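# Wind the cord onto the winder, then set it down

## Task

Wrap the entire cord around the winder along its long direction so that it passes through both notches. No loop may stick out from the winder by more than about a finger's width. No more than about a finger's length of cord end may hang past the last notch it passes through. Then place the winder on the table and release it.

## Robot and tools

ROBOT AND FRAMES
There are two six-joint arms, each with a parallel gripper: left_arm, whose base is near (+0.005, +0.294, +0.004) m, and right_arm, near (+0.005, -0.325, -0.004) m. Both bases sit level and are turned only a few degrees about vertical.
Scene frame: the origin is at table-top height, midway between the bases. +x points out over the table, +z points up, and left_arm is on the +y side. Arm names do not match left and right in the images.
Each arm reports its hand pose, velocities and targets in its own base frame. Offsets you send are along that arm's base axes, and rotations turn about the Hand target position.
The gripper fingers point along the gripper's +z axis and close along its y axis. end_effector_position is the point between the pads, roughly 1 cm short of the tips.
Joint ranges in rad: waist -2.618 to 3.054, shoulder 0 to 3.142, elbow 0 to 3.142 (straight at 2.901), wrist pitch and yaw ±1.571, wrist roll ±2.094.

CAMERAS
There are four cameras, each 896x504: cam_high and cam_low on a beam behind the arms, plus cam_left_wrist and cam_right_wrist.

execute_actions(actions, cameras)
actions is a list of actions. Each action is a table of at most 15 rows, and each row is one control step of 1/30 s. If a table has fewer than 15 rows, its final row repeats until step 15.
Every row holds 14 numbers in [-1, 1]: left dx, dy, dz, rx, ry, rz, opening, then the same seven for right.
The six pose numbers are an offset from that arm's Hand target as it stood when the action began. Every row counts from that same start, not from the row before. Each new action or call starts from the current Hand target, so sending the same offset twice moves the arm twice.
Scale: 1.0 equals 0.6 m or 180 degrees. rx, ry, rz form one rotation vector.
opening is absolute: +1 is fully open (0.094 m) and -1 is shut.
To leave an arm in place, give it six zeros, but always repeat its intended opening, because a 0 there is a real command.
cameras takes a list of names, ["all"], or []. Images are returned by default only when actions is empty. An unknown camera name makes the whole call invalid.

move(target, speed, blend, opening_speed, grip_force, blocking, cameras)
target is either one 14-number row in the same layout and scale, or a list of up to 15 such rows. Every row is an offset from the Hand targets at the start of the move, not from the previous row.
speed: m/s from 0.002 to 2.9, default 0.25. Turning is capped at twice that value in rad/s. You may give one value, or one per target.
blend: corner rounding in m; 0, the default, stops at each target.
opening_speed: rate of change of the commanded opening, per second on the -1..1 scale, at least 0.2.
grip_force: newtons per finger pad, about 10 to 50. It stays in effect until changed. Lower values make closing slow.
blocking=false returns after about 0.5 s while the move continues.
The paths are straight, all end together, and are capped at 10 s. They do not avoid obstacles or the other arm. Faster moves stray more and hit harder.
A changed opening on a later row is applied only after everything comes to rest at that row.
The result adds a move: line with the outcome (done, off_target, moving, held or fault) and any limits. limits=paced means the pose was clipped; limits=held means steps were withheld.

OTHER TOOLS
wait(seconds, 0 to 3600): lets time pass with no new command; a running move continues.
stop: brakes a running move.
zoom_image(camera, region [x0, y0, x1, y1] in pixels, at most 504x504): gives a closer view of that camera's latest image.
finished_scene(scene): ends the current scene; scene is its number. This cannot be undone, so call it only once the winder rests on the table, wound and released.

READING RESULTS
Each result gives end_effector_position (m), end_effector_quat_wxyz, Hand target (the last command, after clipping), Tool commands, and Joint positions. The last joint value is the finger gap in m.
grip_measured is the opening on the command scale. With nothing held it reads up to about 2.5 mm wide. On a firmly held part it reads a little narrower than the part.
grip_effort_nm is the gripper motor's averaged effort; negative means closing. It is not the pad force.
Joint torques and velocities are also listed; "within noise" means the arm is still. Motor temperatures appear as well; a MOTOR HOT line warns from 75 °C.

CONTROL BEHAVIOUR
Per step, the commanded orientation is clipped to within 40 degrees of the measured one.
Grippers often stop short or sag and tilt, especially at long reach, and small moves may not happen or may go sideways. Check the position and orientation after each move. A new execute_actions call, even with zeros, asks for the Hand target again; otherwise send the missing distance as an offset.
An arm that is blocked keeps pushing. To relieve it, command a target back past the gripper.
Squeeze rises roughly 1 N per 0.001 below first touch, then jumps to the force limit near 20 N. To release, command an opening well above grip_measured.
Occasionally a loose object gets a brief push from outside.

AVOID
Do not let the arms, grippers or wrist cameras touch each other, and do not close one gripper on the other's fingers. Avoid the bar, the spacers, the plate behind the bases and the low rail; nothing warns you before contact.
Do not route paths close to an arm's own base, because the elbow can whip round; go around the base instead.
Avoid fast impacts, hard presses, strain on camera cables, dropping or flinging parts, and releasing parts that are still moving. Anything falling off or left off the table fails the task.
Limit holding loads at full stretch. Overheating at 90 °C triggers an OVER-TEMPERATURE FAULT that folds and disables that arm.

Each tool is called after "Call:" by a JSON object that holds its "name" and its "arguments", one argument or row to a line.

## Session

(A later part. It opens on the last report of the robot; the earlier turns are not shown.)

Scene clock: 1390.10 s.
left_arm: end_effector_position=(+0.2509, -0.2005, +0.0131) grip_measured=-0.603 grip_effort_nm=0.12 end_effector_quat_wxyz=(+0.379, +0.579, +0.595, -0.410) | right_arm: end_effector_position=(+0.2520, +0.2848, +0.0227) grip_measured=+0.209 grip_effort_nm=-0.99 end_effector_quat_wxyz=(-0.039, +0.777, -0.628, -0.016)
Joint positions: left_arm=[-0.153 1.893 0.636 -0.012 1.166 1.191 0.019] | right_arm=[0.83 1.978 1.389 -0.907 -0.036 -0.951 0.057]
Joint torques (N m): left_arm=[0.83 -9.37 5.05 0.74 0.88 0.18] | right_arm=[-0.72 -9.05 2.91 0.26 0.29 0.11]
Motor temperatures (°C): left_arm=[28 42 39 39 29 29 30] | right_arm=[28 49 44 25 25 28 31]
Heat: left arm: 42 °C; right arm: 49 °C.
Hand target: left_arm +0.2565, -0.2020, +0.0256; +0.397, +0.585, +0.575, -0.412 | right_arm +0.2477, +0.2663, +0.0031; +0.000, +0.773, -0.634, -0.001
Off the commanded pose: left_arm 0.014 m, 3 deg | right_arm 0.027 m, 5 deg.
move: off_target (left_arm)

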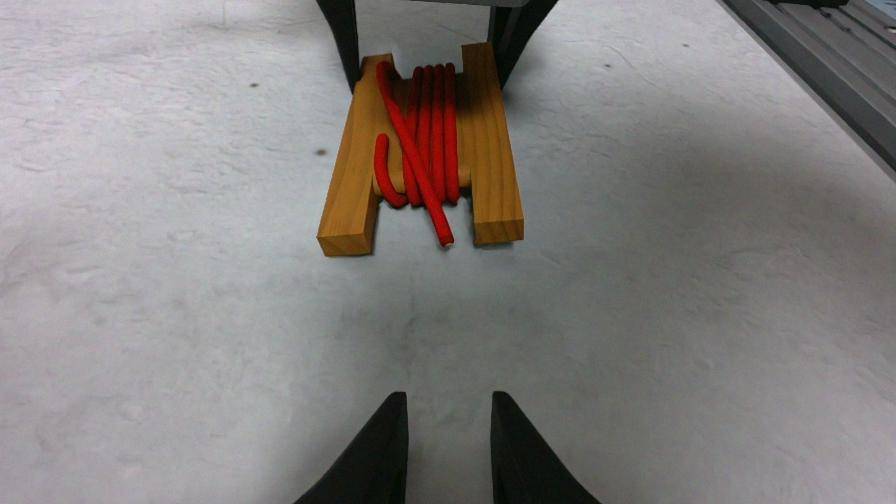

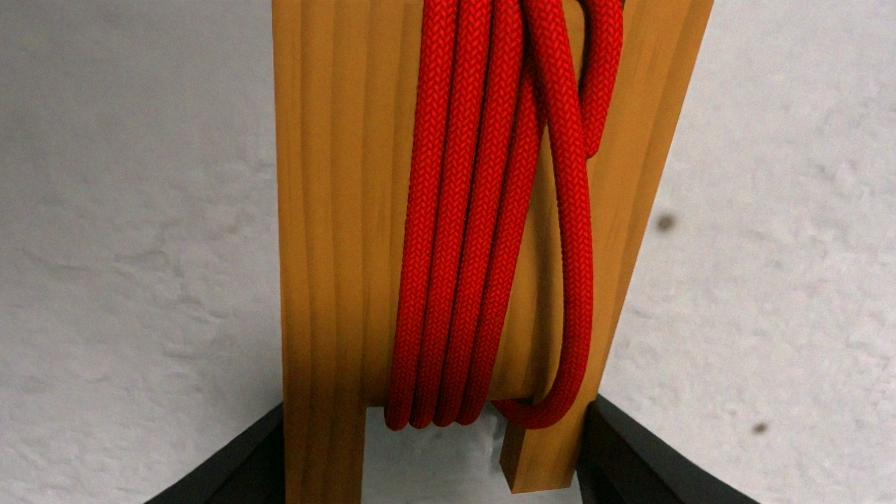

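Call:
{"name": "zoom_image", "arguments": {
  "camera": "cam_left_wrist",
  "region": [300, 30, 560, 270]
}}

Scaled by 1.938 from the camera's image (finer frame: 1280x720).

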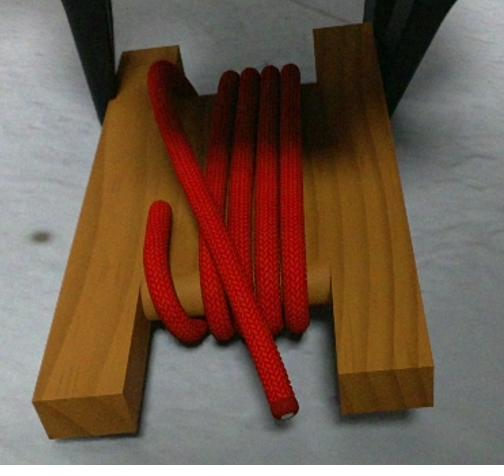

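Call:
{"name": "move", "arguments": {
  "target": [
    [0, 0.05, 0.05, 0, 0, 0, -0.6, 0.0072, 0.0308, 0.012, 0, 0, 0, 0.15],
    [0, 0.1, 0.1, 0, 0, 0, -0.6, 0.0072, 0.0308, 0.012, 0, 0, 0, 0.4],
    [0, 0.1, 0.1, 0, 0, 0, -0.6, 0.0072, 0.0308, 0.11, 0, 0, 0, 0.4],
    [0, 0.1, 0.1, 0, 0, 0, -0.6, 0.0047, 0.1708, 0.11, 0, 0, 0, 0.4]
  ],
  "speed": 0.12,
  "opening_speed": 0.6,
  "cameras": ["cam_high", "cam_left_wrist", "cam_right_wrist"]
}}

Scene clock: 1463.47 s.
left_arm: end_effector_position=(+0.2504, -0.1424, +0.0816) grip_measured=-0.603 grip_effort_nm=0.12 end_effector_quat_wxyz=(+0.386, +0.586, +0.582, -0.411) | right_arm: end_effector_position=(+0.2498, +0.3650, +0.0707) grip_measured=+0.398 grip_effort_nm=0.14 end_effector_quat_wxyz=(-0.003, +0.777, -0.629, -0.002)
Joint positions: left_arm=[0.076 1.793 0.891 -0.947 1.183 1.84 0.019] | right_arm=[0.969 2.263 2.03 -1.332 -0.004 -0.812 0.066]
Joint torques (N m): left_arm=[0.83 -6.24 5.93 -0.33 0.71 0.18] | right_arm=[0.36 -12.7 7.82 0.14 0.1 0.13]
Heat: left arm: 46 °C; right arm: 50 °C.
Hand target: left_arm +0.2566, -0.1420, +0.0856; +0.397, +0.585, +0.575, -0.412 | right_arm +0.2505, +0.3688, +0.0690; +0.000, +0.773, -0.634, -0.001
Off the commanded pose: left_arm 0.007 m, 2 deg | right_arm 0.004 m, 1 deg.
move: done; target 2's new opening was sent with right_arm's hand 0.011 m and 2 deg from that target

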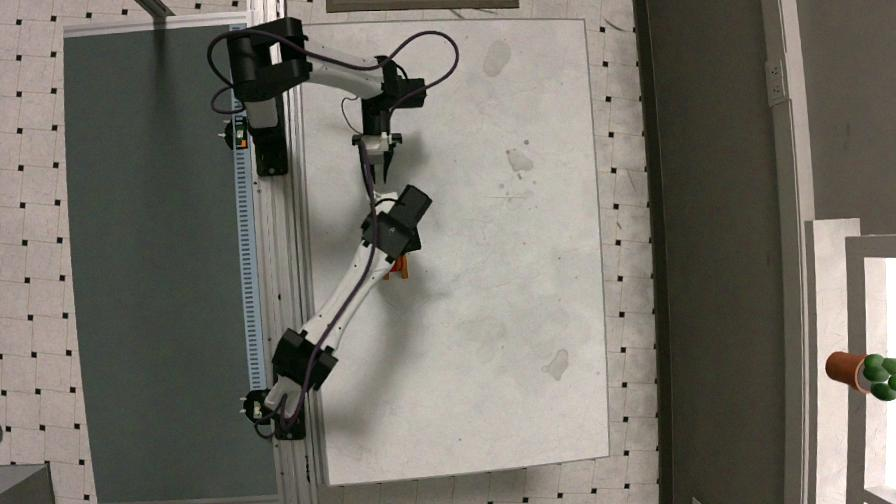

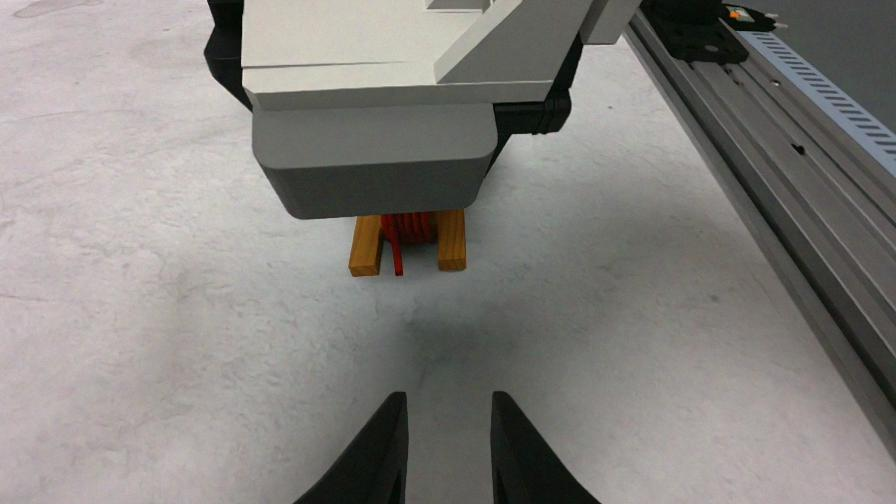

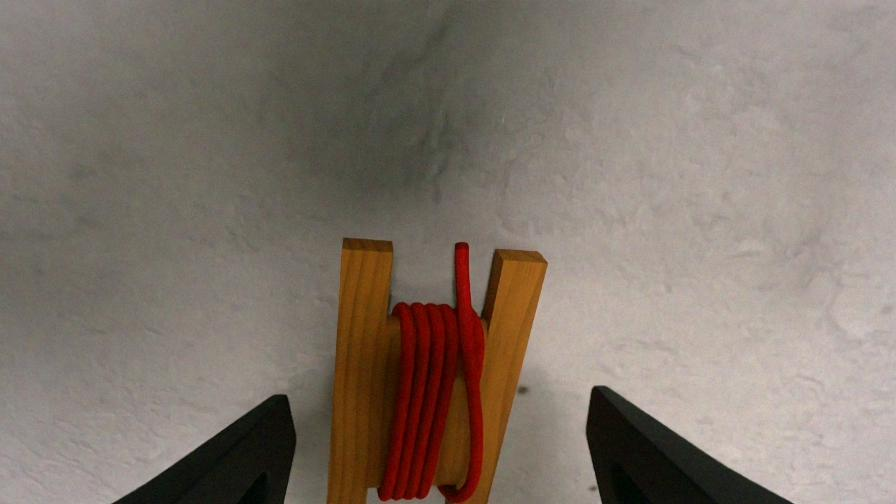

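Call:
{"name": "zoom_image", "arguments": {
  "camera": "cam_left_wrist",
  "region": [330, 200, 490, 290]
}}

Call:
{"name": "zoom_image", "arguments": {
  "camera": "cam_right_wrist",
  "region": [310, 220, 570, 504]
}}

Scaled by 3.150 from the camera's image (finer frame: 1280x720).

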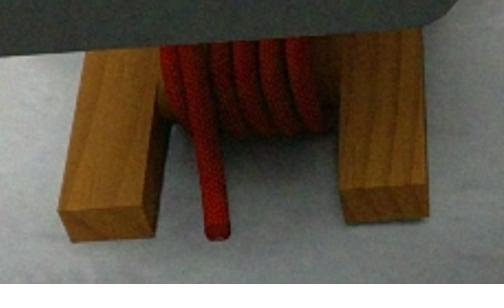

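Scaled by 1.775 from the camera's image (finer frame: 1280x720).

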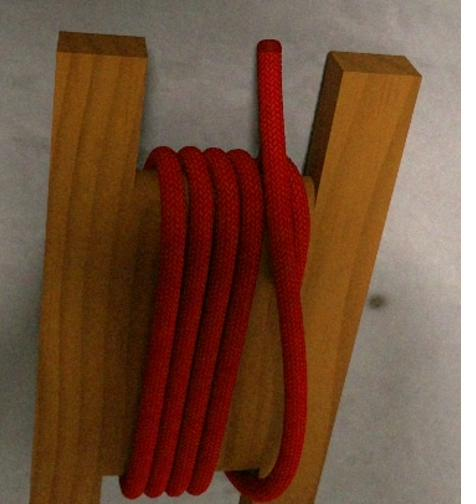

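Call:
{"name": "move", "arguments": {
  "target": [
    [0, 0, 0, 0, 0, 0, -0.6, 0.007, 0.0147, 0, 0, 0, 0, -1.0],
    [0, 0, 0, 0, 0, 0, -0.6, 0.007, 0.0147, -0.045, 0, 0, 0, -1.0]
  ],
  "speed": 0.1,
  "cameras": ["cam_left_wrist", "cam_right_wrist"]
}}

Scene clock: 1493.77 s.
left_arm: end_effector_position=(+0.2504, -0.1424, +0.0816) grip_measured=-0.603 grip_effort_nm=0.12 end_effector_quat_wxyz=(+0.386, +0.586, +0.582, -0.411) | right_arm: end_effector_position=(+0.2568, +0.3752, +0.0554) grip_measured=-0.986 grip_effort_nm=-0.73 end_effector_quat_wxyz=(-0.006, +0.776, -0.630, -0.003)
Joint positions: left_arm=[0.076 1.793 0.891 -0.947 1.183 1.84 0.019] | right_arm=[0.969 2.317 2.062 -1.302 -0.004 -0.809 0.001]
Joint torques (N m): left_arm=[0.83 -6.26 5.93 -0.33 0.7 0.18] | right_arm=[0.64 -13.44 4.05 0.51 0.1 0.13]
Motor temperatures (°C): left_arm=[27 43 40 33 30 29 27] | right_arm=[28 58 49 25 25 28 30]
Heat: left arm: 43 °C; right arm: 58 °C.
Hand target: left_arm +0.2566, -0.1420, +0.0856; +0.397, +0.585, +0.575, -0.412 | right_arm +0.2547, +0.3775, +0.0420; +0.000, +0.773, -0.634, -0.001
Off the commanded pose: left_arm 0.007 m, 2 deg | right_arm 0.014 m, 1 deg.
move: off_target (right_arm)

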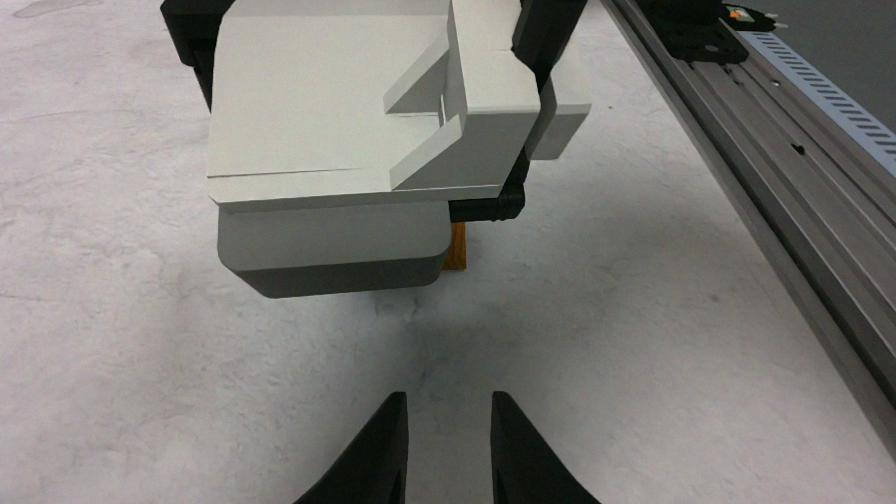

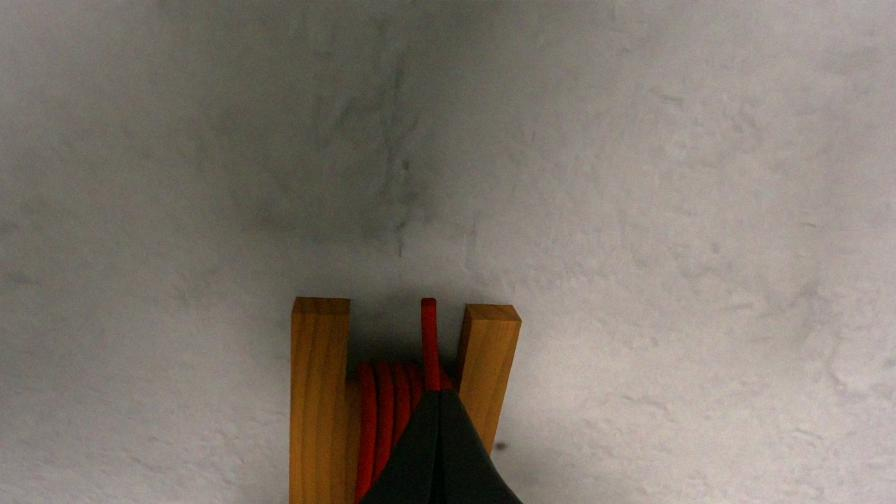

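Call:
{"name": "move", "arguments": {
  "target": [0, 0, 0, 0, 0, 0, -0.6, -0.006, -0.002, -0.05, 0, 0, 0, -1.0],
  "speed": 0.06,
  "cameras": ["cam_left_wrist", "cam_right_wrist"]
}}

Scene clock: 1498.63 s.
left_arm: end_effector_position=(+0.2504, -0.1424, +0.0816) grip_measured=-0.603 grip_effort_nm=0.12 end_effector_quat_wxyz=(+0.386, +0.586, +0.582, -0.411) | right_arm: end_effector_position=(+0.2540, +0.3750, +0.0261) grip_measured=-0.986 grip_effort_nm=-0.73 end_effector_quat_wxyz=(-0.007, +0.776, -0.631, -0.002)
Joint positions: left_arm=[0.076 1.793 0.891 -0.947 1.183 1.84 0.019] | right_arm=[0.974 2.317 1.945 -1.184 -0.003 -0.802 0.001]
Joint torques (N m): left_arm=[0.83 -6.26 5.93 -0.32 0.7 0.18] | right_arm=[0.68 -13.24 4 0.52 0.07 0.12]
Motor temperatures (°C): left_arm=[27 43 40 33 30 29 27] | right_arm=[28 59 48 25 25 28 30]
Heat: left arm: 43 °C; right arm: 59 °C.
Hand target: left_arm +0.2566, -0.1420, +0.0856; +0.397, +0.585, +0.575, -0.412 | right_arm +0.2510, +0.3764, +0.0120; +0.000, +0.773, -0.634, -0.001
Off the commanded pose: left_arm 0.007 m, 2 deg | right_arm 0.014 m, 1 deg.
move: off_target (right_arm)

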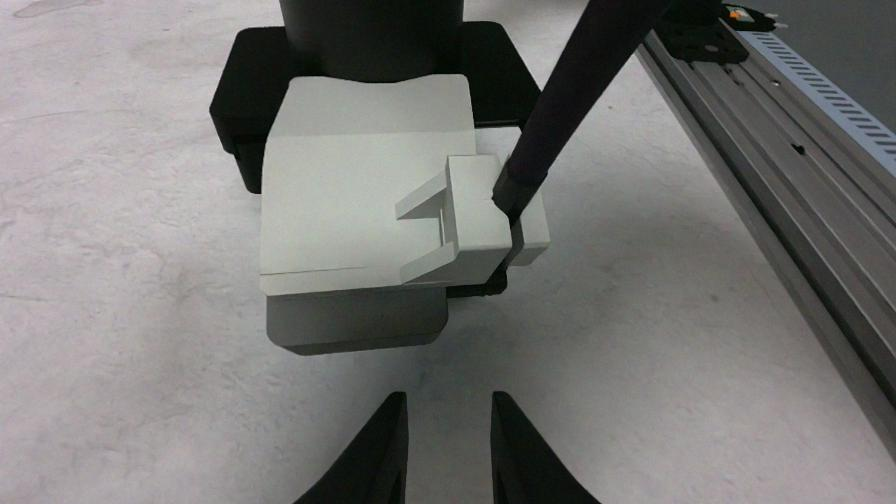

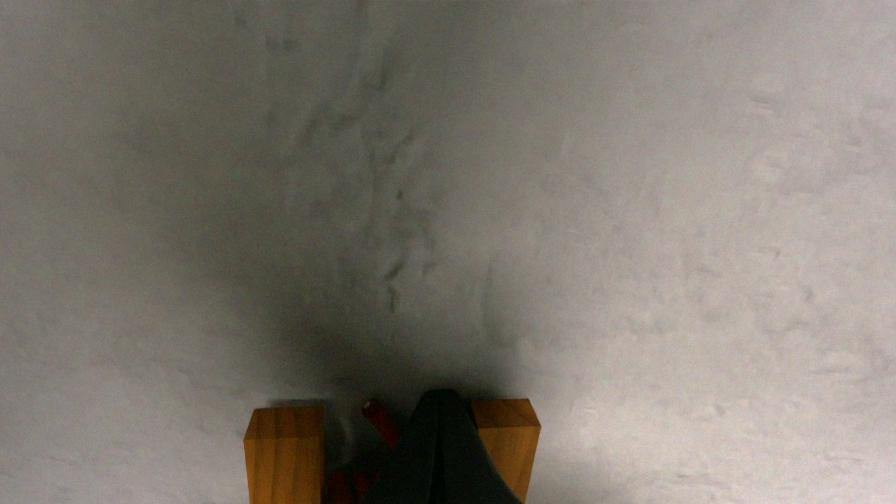

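Call:
{"name": "move", "arguments": {
  "target": [
    [0, 0, 0, 0, 0, 0, -0.6, -0.004, -0.004, 0.06, 0, 0, 0, -0.93],
    [0, 0, 0, 0, 0, 0, -0.6, -0.004, -0.004, 0.0, 0, 0, 0, -0.93]
  ],
  "speed": 0.08,
  "cameras": ["cam_right_wrist"]
}}

Scene clock: 1503.60 s.
left_arm: end_effector_position=(+0.2504, -0.1424, +0.0816) grip_measured=-0.603 grip_effort_nm=0.12 end_effector_quat_wxyz=(+0.386, +0.586, +0.582, -0.411) | right_arm: end_effector_position=(+0.2500, +0.3691, +0.0239) grip_measured=-0.932 grip_effort_nm=0.13 end_effector_quat_wxyz=(+0.007, +0.776, -0.631, -0.001)
Joint positions: left_arm=[0.076 1.793 0.891 -0.947 1.183 1.84 0.019] | right_arm=[0.974 2.317 1.937 -1.203 -0.003 -0.801 0.003]
Joint torques (N m): left_arm=[0.83 -6.24 5.93 -0.33 0.7 0.18] | right_arm=[0.76 -14.46 2.86 0.74 0.07 0.13]
Motor temperatures (°C): left_arm=[27 43 40 33 30 29 27] | right_arm=[28 61 48 25 25 28 30]
Heat: left arm: 43 °C; right arm: 61 °C.
Hand target: left_arm +0.2566, -0.1420, +0.0856; +0.397, +0.585, +0.575, -0.412 | right_arm +0.2487, +0.3740, +0.0120; +0.000, +0.773, -0.634, -0.001
Off the commanded pose: left_arm 0.007 m, 2 deg | right_arm 0.013 m, 1 deg.
move: off_target (right_arm)

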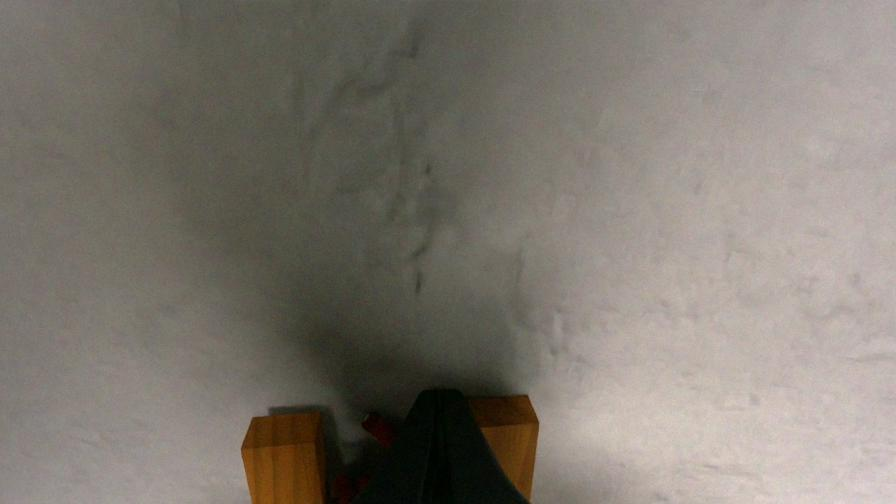

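Call:
{"name": "move", "arguments": {
  "target": [0, 0, 0, 0, 0, 0, -0.6, 0, 0, 0.09, 0, 0, 0, -0.93],
  "speed": 0.12,
  "cameras": ["cam_left_wrist", "cam_right_wrist"]
}}

Scene clock: 1506.40 s.
left_arm: end_effector_position=(+0.2504, -0.1424, +0.0816) grip_measured=-0.603 grip_effort_nm=0.12 end_effector_quat_wxyz=(+0.386, +0.586, +0.582, -0.411) | right_arm: end_effector_position=(+0.2486, +0.3669, +0.0521) grip_measured=-0.932 grip_effort_nm=0.13 end_effector_quat_wxyz=(+0.016, +0.775, -0.631, +0.000)
Joint positions: left_arm=[0.076 1.793 0.891 -0.947 1.183 1.84 0.019] | right_arm=[0.974 2.316 2.046 -1.333 -0.003 -0.801 0.003]
Joint torques (N m): left_arm=[0.83 -6.26 5.91 -0.33 0.7 0.18] | right_arm=[0.75 -16.68 7.75 0.09 0.07 0.12]
Motor temperatures (°C): left_arm=[27 43 40 33 30 29 27] | right_arm=[28 62 47 25 25 28 30]
Heat: left arm: 43 °C; right arm: 62 °C.
Hand target: left_arm +0.2566, -0.1420, +0.0856; +0.397, +0.585, +0.575, -0.412 | right_arm +0.2487, +0.3740, +0.0661; +0.000, +0.773, -0.634, -0.001
Off the commanded pose: left_arm 0.007 m, 2 deg | right_arm 0.016 m, 2 deg.
move: off_target (right_arm)

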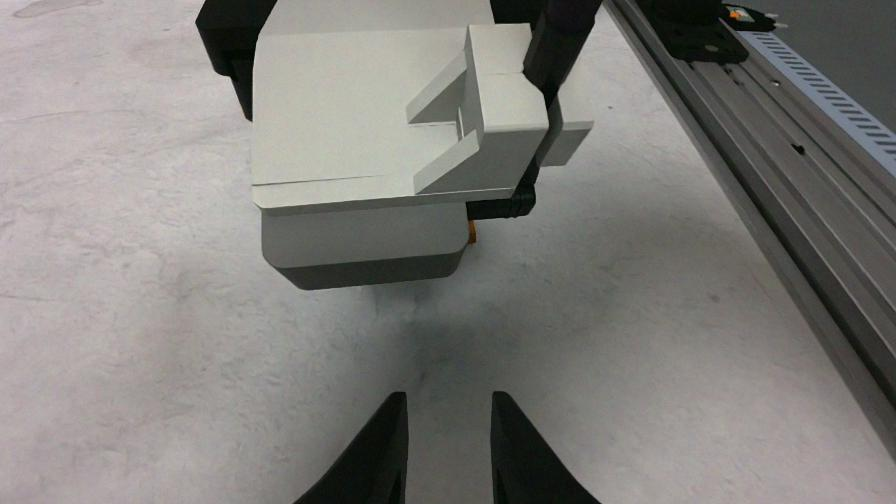

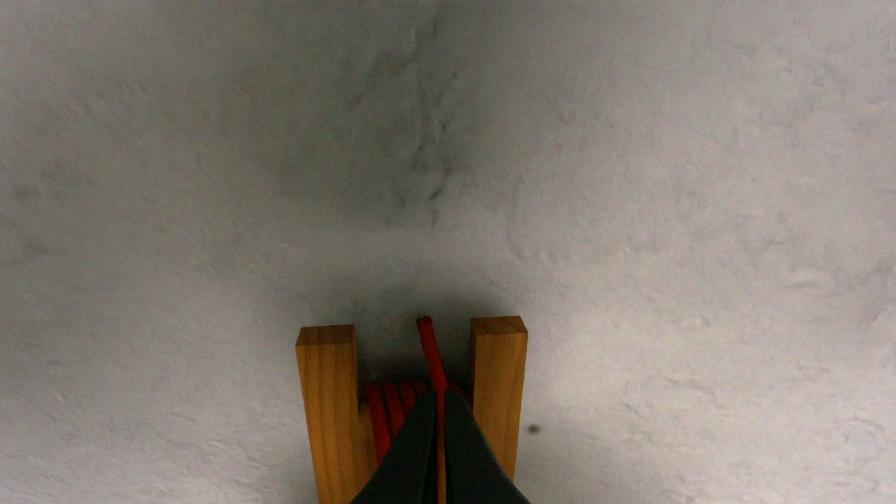

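Call:
{"name": "move", "arguments": {
  "target": [0, 0, 0, 0, 0, 0, -0.6, -0.0062, -0.0233, -0.012, 0, 0, 0, -0.93],
  "speed": 0.08,
  "cameras": ["cam_right_wrist"]
}}

Scene clock: 1511.53 s.
left_arm: end_effector_position=(+0.2504, -0.1424, +0.0816) grip_measured=-0.603 grip_effort_nm=0.12 end_effector_quat_wxyz=(+0.386, +0.586, +0.582, -0.411) | right_arm: end_effector_position=(+0.2424, +0.3579, +0.0488) grip_measured=-0.932 grip_effort_nm=0.14 end_effector_quat_wxyz=(+0.020, +0.773, -0.635, +0.001)
Joint positions: left_arm=[0.076 1.793 0.891 -0.947 1.183 1.84 0.019] | right_arm=[0.974 2.275 1.962 -1.299 -0.003 -0.792 0.003]
Joint torques (N m): left_arm=[0.83 -6.26 5.94 -0.33 0.71 0.18] | right_arm=[-0.16 -18.35 3.93 0.39 0.07 0.02]
Motor temperatures (°C): left_arm=[27 43 40 33 30 29 27] | right_arm=[28 64 48 25 25 28 30]
Heat: left arm: 43 °C; right arm: 64 °C.
Hand target: left_arm +0.2566, -0.1420, +0.0856; +0.397, +0.585, +0.575, -0.412 | right_arm +0.2449, +0.3601, +0.0588; +0.000, +0.773, -0.634, -0.001
Off the commanded pose: left_arm 0.007 m, 2 deg | right_arm 0.011 m, 2 deg.
move: off_target (right_arm)

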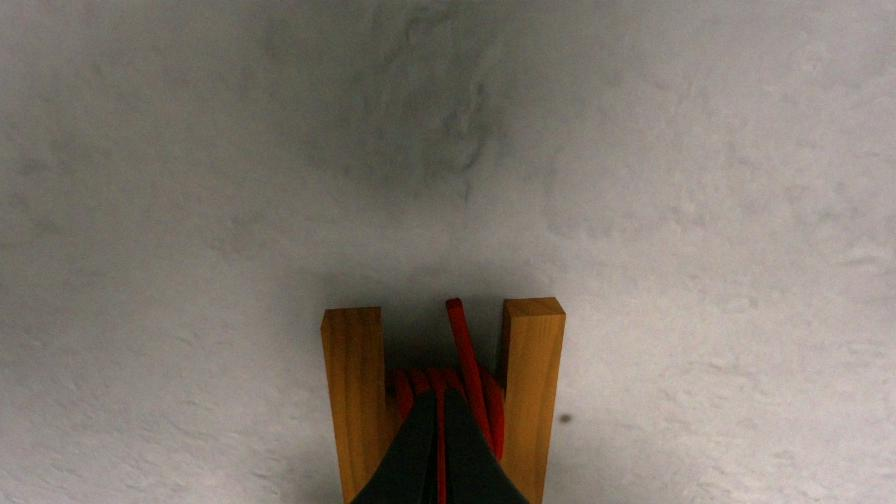

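Call:
{"name": "move", "arguments": {
  "target": [
    [0, 0, 0, 0, 0, 0, -0.6, 0.007, 0.001, 0, 0, 0, 0, -0.93],
    [0, 0, 0, 0, 0, 0, -0.6, 0.007, 0.001, -0.03, 0, 0, 0, -0.93]
  ],
  "speed": 0.08,
  "cameras": ["cam_right_wrist"]
}}

Scene clock: 1518.37 s.
left_arm: end_effector_position=(+0.2504, -0.1424, +0.0816) grip_measured=-0.603 grip_effort_nm=0.12 end_effector_quat_wxyz=(+0.386, +0.586, +0.582, -0.411) | right_arm: end_effector_position=(+0.2447, +0.3613, +0.0389) grip_measured=-0.932 grip_effort_nm=0.14 end_effector_quat_wxyz=(+0.011, +0.773, -0.635, +0.000)
Joint positions: left_arm=[0.076 1.793 0.891 -0.947 1.183 1.84 0.019] | right_arm=[0.974 2.275 1.924 -1.241 -0.003 -0.792 0.003]
Joint torques (N m): left_arm=[0.84 -6.26 5.94 -0.32 0.71 0.18] | right_arm=[-0.76 -16.44 3.95 0.44 0.08 -0.04]
Motor temperatures (°C): left_arm=[27 42 40 33 30 29 27] | right_arm=[28 64 47 25 25 28 30]
Heat: left arm: 42 °C; right arm: 64 °C.
Hand target: left_arm +0.2566, -0.1420, +0.0856; +0.397, +0.585, +0.575, -0.412 | right_arm +0.2491, +0.3607, +0.0408; +0.000, +0.773, -0.634, -0.001
Off the commanded pose: left_arm 0.007 m, 2 deg | right_arm 0.005 m, 1 deg.
move: done

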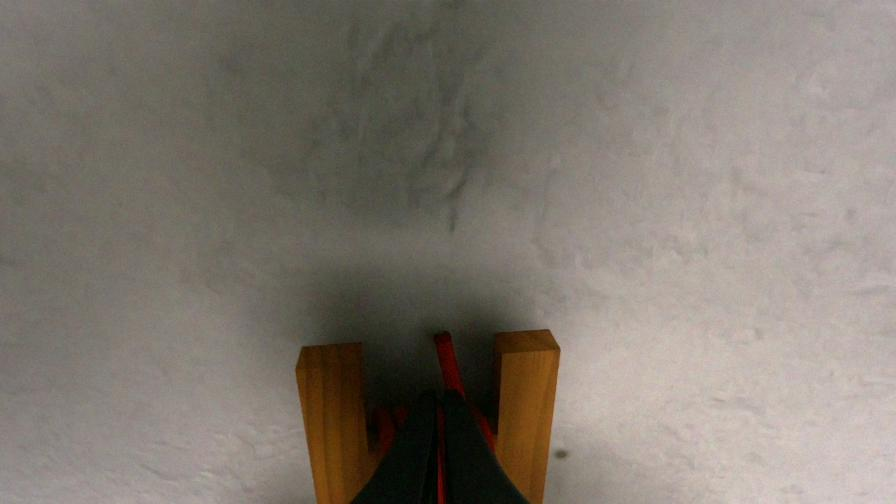

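Call:
{"name": "move", "arguments": {
  "target": [
    [0, 0, 0, 0, 0, 0, -0.6, 0.008, 0.0, 0.035, 0, 0, 0, -0.93],
    [0, 0, 0, 0, 0, 0, -0.6, 0.008, 0.0, -0.045, 0, 0, 0, -0.93]
  ],
  "speed": 0.08,
  "cameras": ["cam_right_wrist"]
}}

Scene clock: 1522.40 s.
left_arm: end_effector_position=(+0.2504, -0.1424, +0.0816) grip_measured=-0.603 grip_effort_nm=0.12 end_effector_quat_wxyz=(+0.386, +0.586, +0.582, -0.411) | right_arm: end_effector_position=(+0.2519, +0.3637, +0.0251) grip_measured=-0.932 grip_effort_nm=0.13 end_effector_quat_wxyz=(-0.005, +0.770, -0.638, +0.000)
Joint positions: left_arm=[0.076 1.793 0.891 -0.947 1.183 1.84 0.019] | right_arm=[0.965 2.275 1.869 -1.154 0 -0.792 0.003]
Joint torques (N m): left_arm=[0.84 -6.24 5.93 -0.33 0.7 0.18] | right_arm=[-0.75 -13.59 3.75 0.51 0.05 -0.12]
Motor temperatures (°C): left_arm=[27 42 40 33 30 29 27] | right_arm=[28 64 47 25 25 28 30]
Heat: left arm: 42 °C; right arm: 64 °C.
Hand target: left_arm +0.2566, -0.1420, +0.0856; +0.397, +0.585, +0.575, -0.412 | right_arm +0.2539, +0.3606, +0.0138; +0.000, +0.773, -0.634, -0.001
Off the commanded pose: left_arm 0.007 m, 2 deg | right_arm 0.012 m, 1 deg.
move: off_target (right_arm)

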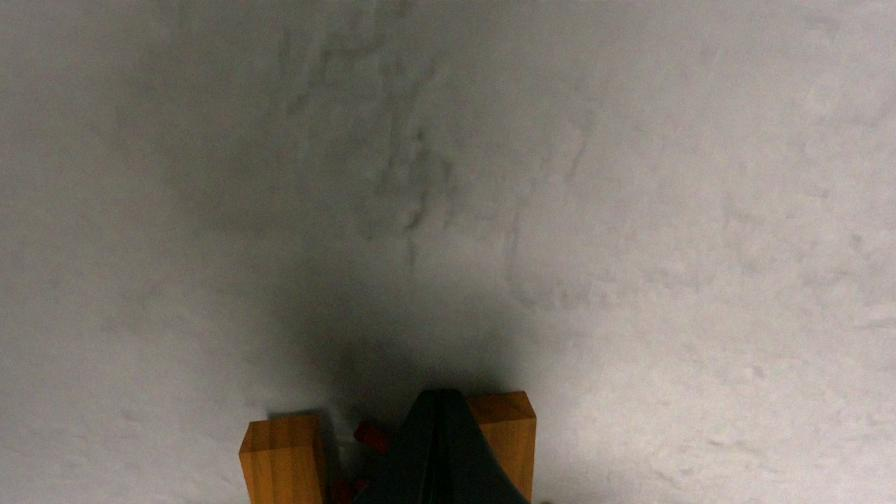

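Call:
{"name": "move", "arguments": {
  "target": [
    [0, 0, 0, 0, 0, 0, -0.6, 0.0, 0.0, 0.12, 0, 0, 0, -0.93],
    [0, 0, -0.01, -0.122, 0, 0, -0.6, -0.02, -0.25, 0.2, 0, 0, 0, -0.93]
  ],
  "speed": 0.2,
  "blend": [0.03, 0],
  "cameras": ["cam_high", "cam_low", "cam_left_wrist", "cam_right_wrist"]
}}

Scene clock: 1531.30 s.
left_arm: end_effector_position=(+0.2516, -0.1426, +0.0748) grip_measured=-0.603 grip_effort_nm=0.12 end_effector_quat_wxyz=(+0.474, +0.503, +0.553, -0.466) | right_arm: end_effector_position=(+0.2460, +0.2175, +0.1307) grip_measured=-0.932 grip_effort_nm=0.13 end_effector_quat_wxyz=(-0.002, +0.770, -0.638, +0.001)
Joint positions: left_arm=[0.123 1.972 0.835 -0.953 1.436 2.055 0.019] | right_arm=[0.724 1.782 1.57 -1.355 0 -1.033 0.003]
Joint torques (N m): left_arm=[0.76 -6.71 2.19 -0.27 1.24 0.21] | right_arm=[-0.75 -12.62 4 0.14 0.04 -0.12]
Motor temperatures (°C): left_arm=[27 42 40 32 30 29 27] | right_arm=[28 63 46 25 25 28 30]
Heat: left arm: 42 °C; right arm: 63 °C.
Hand target: left_arm +0.2565, -0.1420, +0.0795; +0.501, +0.499, +0.486, -0.514 | right_arm +0.2419, +0.2106, +0.1337; +0.000, +0.773, -0.634, -0.001
Off the commanded pose: left_arm 0.007 m, 10 deg | right_arm 0.009 m, 1 deg.
joint sent to its limit (left arm) — joint 6 (wrist roll), upper limit. The joint targets are off in orientation, not in position.
move: off_target (left_arm)

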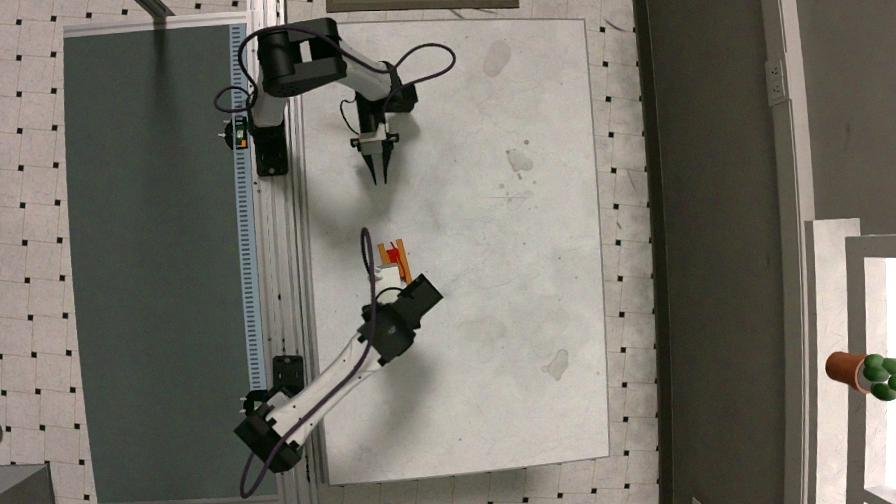

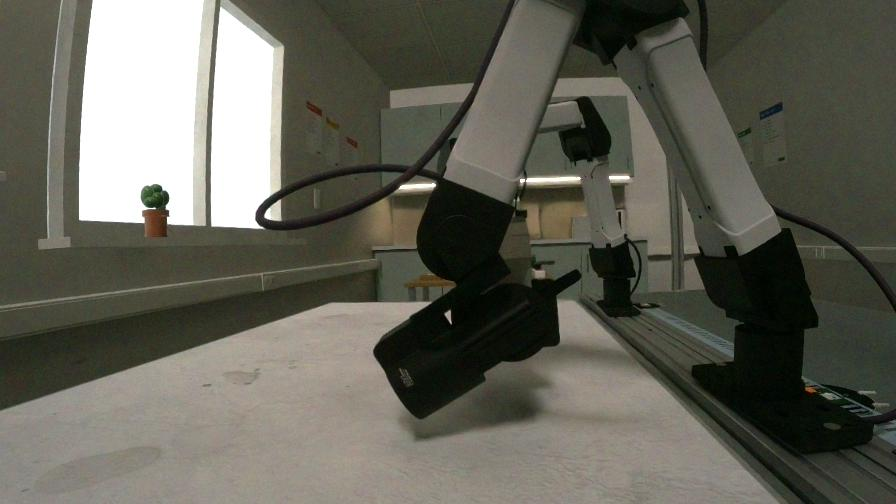

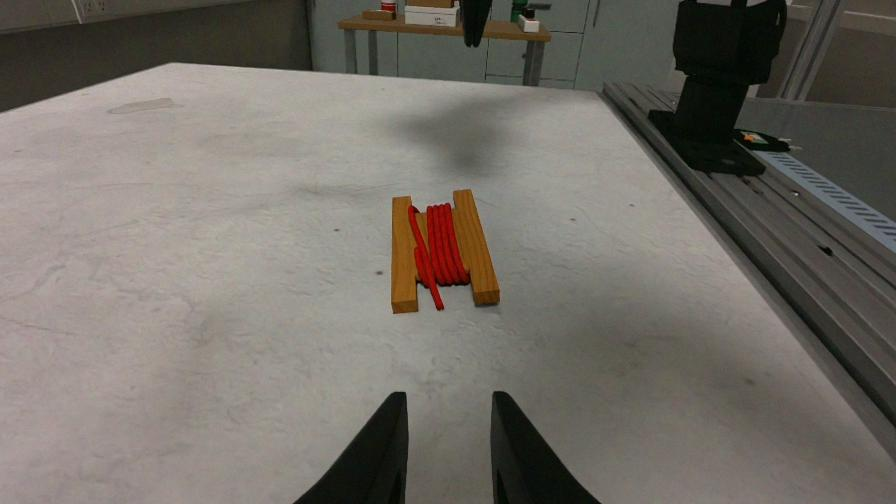

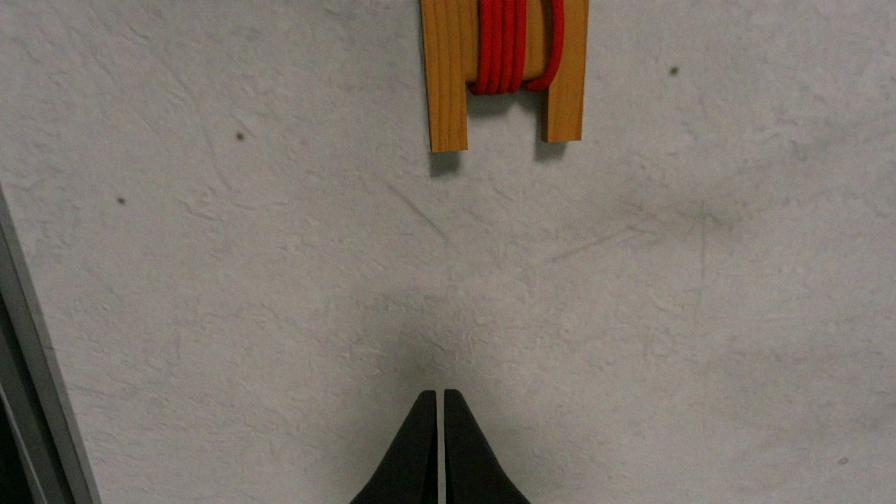

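Call:
{"name": "zoom_image", "arguments": {
  "camera": "cam_left_wrist",
  "region": [370, 175, 530, 325]
}}

Call:
{"name": "zoom_image", "arguments": {
  "camera": "cam_low",
  "region": [400, 300, 600, 420]
}}

Scaled by 3.150 from the camera's image (finer frame: 1280x720).

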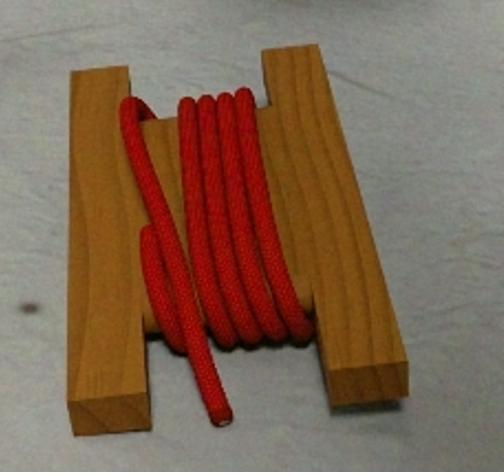

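Scaled by 2.520 from the camera's image (finer frame: 1280x720).

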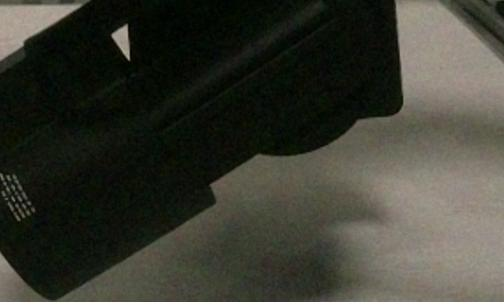

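Call:
{"name": "move", "arguments": {
  "target": [0.012, -0.08, -0.05, 0, 0, 0, -0.6, -0.02, -0.1, 0.1, 0, 0, 0, -0.93],
  "speed": 0.15,
  "cameras": ["cam_low", "cam_left_wrist"]
}}

Scene clock: 1538.83 s.
left_arm: end_effector_position=(+0.2642, -0.1860, +0.0501) grip_measured=-0.603 grip_effort_nm=0.12 end_effector_quat_wxyz=(+0.474, +0.553, +0.483, -0.487) | right_arm: end_effector_position=(+0.2274, +0.1514, +0.1810) grip_measured=-0.932 grip_effort_nm=0.13 end_effector_quat_wxyz=(+0.014, +0.770, -0.638, -0.004)
Joint positions: left_arm=[-0.047 2.134 0.944 -0.787 1.486 2.032 0.019] | right_arm=[0.588 1.622 1.589 -1.566 0 -1.169 0.003]
Joint torques (N m): left_arm=[-0.51 -4.68 2.39 -0.25 1.51 -0.04] | right_arm=[-0.69 -10.19 7.47 0.08 0.04 -0.13]
Motor temperatures (°C): left_arm=[27 42 39 32 31 29 27] | right_arm=[28 61 46 25 25 28 30]
Heat: left arm: 42 °C; right arm: 61 °C.
Hand target: left_arm +0.2638, -0.1900, +0.0496; +0.501, +0.499, +0.486, -0.514 | right_arm +0.2299, +0.1506, +0.1938; +0.000, +0.773, -0.634, -0.001
Off the commanded pose: left_arm 0.004 m, 8 deg | right_arm 0.013 m, 2 deg.
joint sent to its limit (left arm) — joint 5 (wrist yaw), upper limit. The joint targets are off in orientation, not in position.
joint sent to its limit (right arm) — joint 4 (wrist pitch), lower limit. The joint targets still meet the commanded pose.
move: off_target (left_arm, right_arm)

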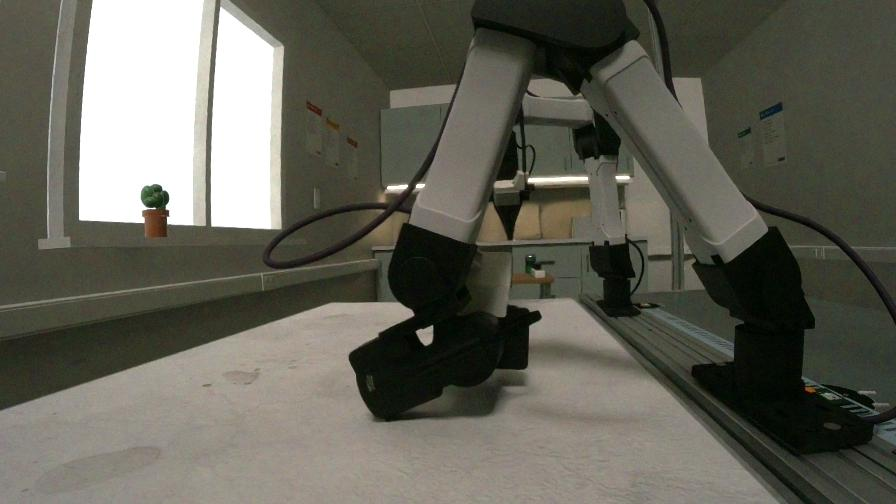

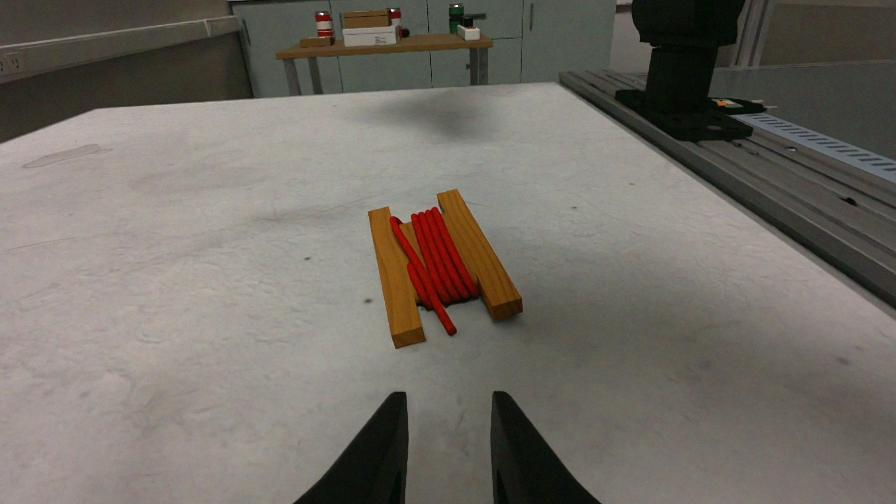

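Call:
{"name": "zoom_image", "arguments": {
  "camera": "cam_left_wrist",
  "region": [350, 180, 540, 360]
}}

Scaled by 2.653 from the camera's image (finer frame: 1280x720).

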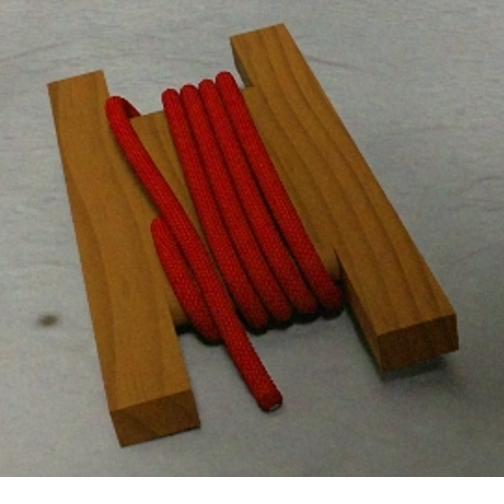

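Call:
{"name": "move", "arguments": {
  "target": [0, 0.06, 0.08, 0, 0, 0, -0.6, -0.05, -0.12, 0.0, 0, 0, 0, -0.93],
  "speed": 0.2,
  "cameras": ["cam_high", "cam_low", "cam_left_wrist"]
}}

Call:
{"name": "zoom_image", "arguments": {
  "camera": "cam_high",
  "region": [360, 220, 430, 300]
}}

Call:
{"name": "zoom_image", "arguments": {
  "camera": "cam_low",
  "region": [420, 300, 580, 400]
}}

Scene clock: 1548.67 s.
left_arm: end_effector_position=(+0.2619, -0.1556, +0.0820) grip_measured=-0.603 grip_effort_nm=0.12 end_effector_quat_wxyz=(+0.480, +0.502, +0.534, -0.483) | right_arm: end_effector_position=(+0.2060, +0.0827, +0.1945) grip_measured=-0.932 grip_effort_nm=0.13 end_effector_quat_wxyz=(-0.019, +0.769, -0.638, +0.010)
Joint positions: left_arm=[0.069 2.01 0.896 -0.973 1.486 2.054 0.019] | right_arm=[0.382 1.376 1.416 -1.568 0 -1.375 0.003]
Joint torques (N m): left_arm=[0.84 -11.21 2.29 -0.73 1.09 0.23] | right_arm=[-0.7 -7.08 3.84 0.22 0.01 -0.12]
Motor temperatures (°C): left_arm=[27 42 38 32 32 29 27] | right_arm=[28 60 46 25 25 28 30]
Heat: left arm: 42 °C; right arm: 60 °C.
Hand target: left_arm +0.2638, -0.1540, +0.0976; +0.501, +0.499, +0.486, -0.514 | right_arm +0.1999, +0.0786, +0.1938; +0.000, +0.773, -0.634, +0.000
Off the commanded pose: left_arm 0.016 m, 7 deg | right_arm 0.007 m, 3 deg.
joint sent to its limit (left arm) — joint 6 (wrist roll), upper limit. The joint targets are off in orientation, not in position.
joint sent to its limit (right arm) — joint 4 (wrist pitch), lower limit. The joint targets still meet the commanded pose.
move: off_target (left_arm, right_arm)

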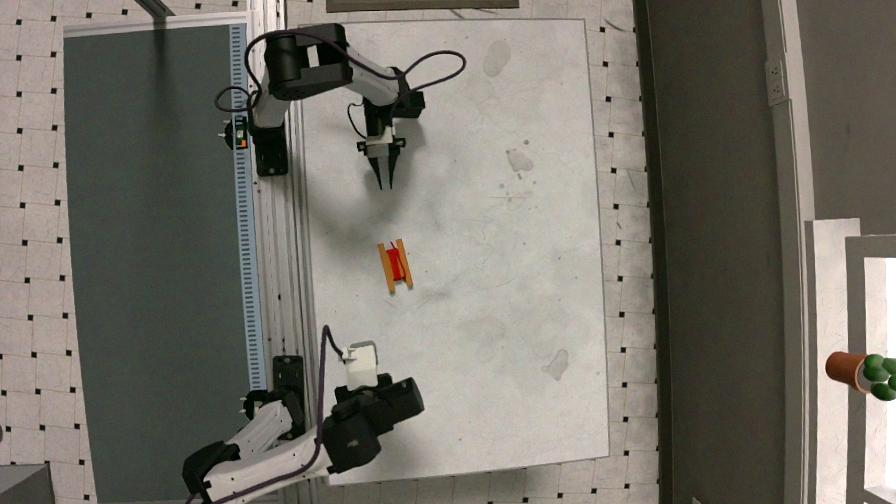

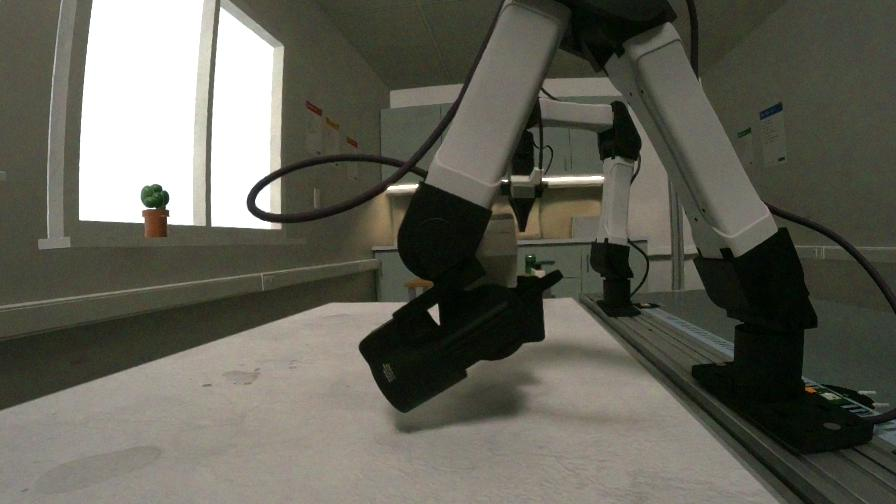

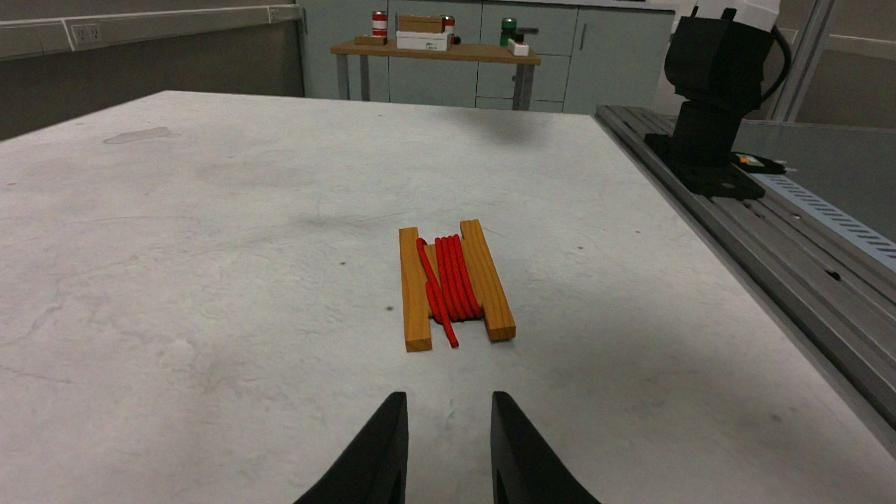

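Scaled by 6.300 from the camera's image (finer frame: 1280x720).

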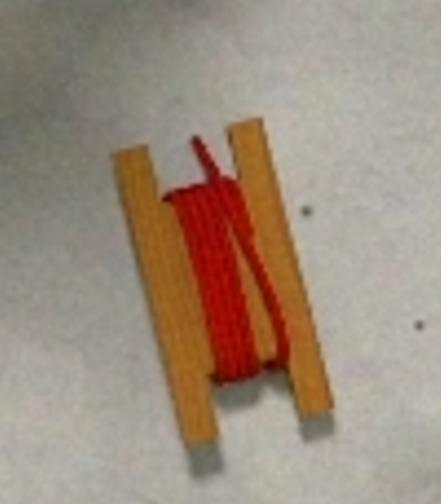

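Scaled by 3.150 from the camera's image (finer frame: 1280x720).

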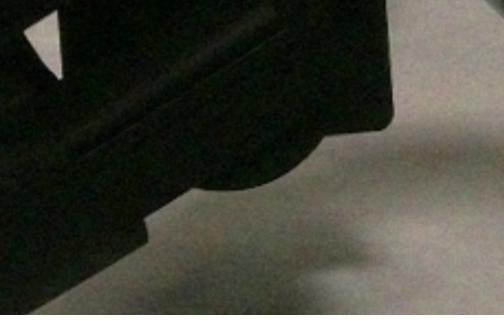

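Call:
{"name": "zoom_image", "arguments": {
  "camera": "cam_left_wrist",
  "region": [385, 210, 535, 360]
}}

Scaled by 3.360 from the camera's image (finer frame: 1280x720).

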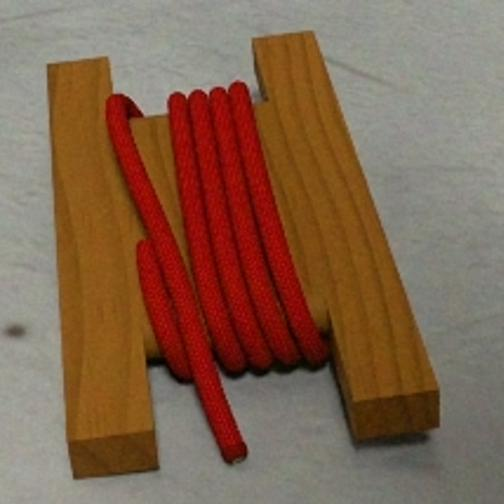

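Call:
{"name": "finished_scene", "arguments": {
  "scene": 1
}}

The scene is finished: the task was done.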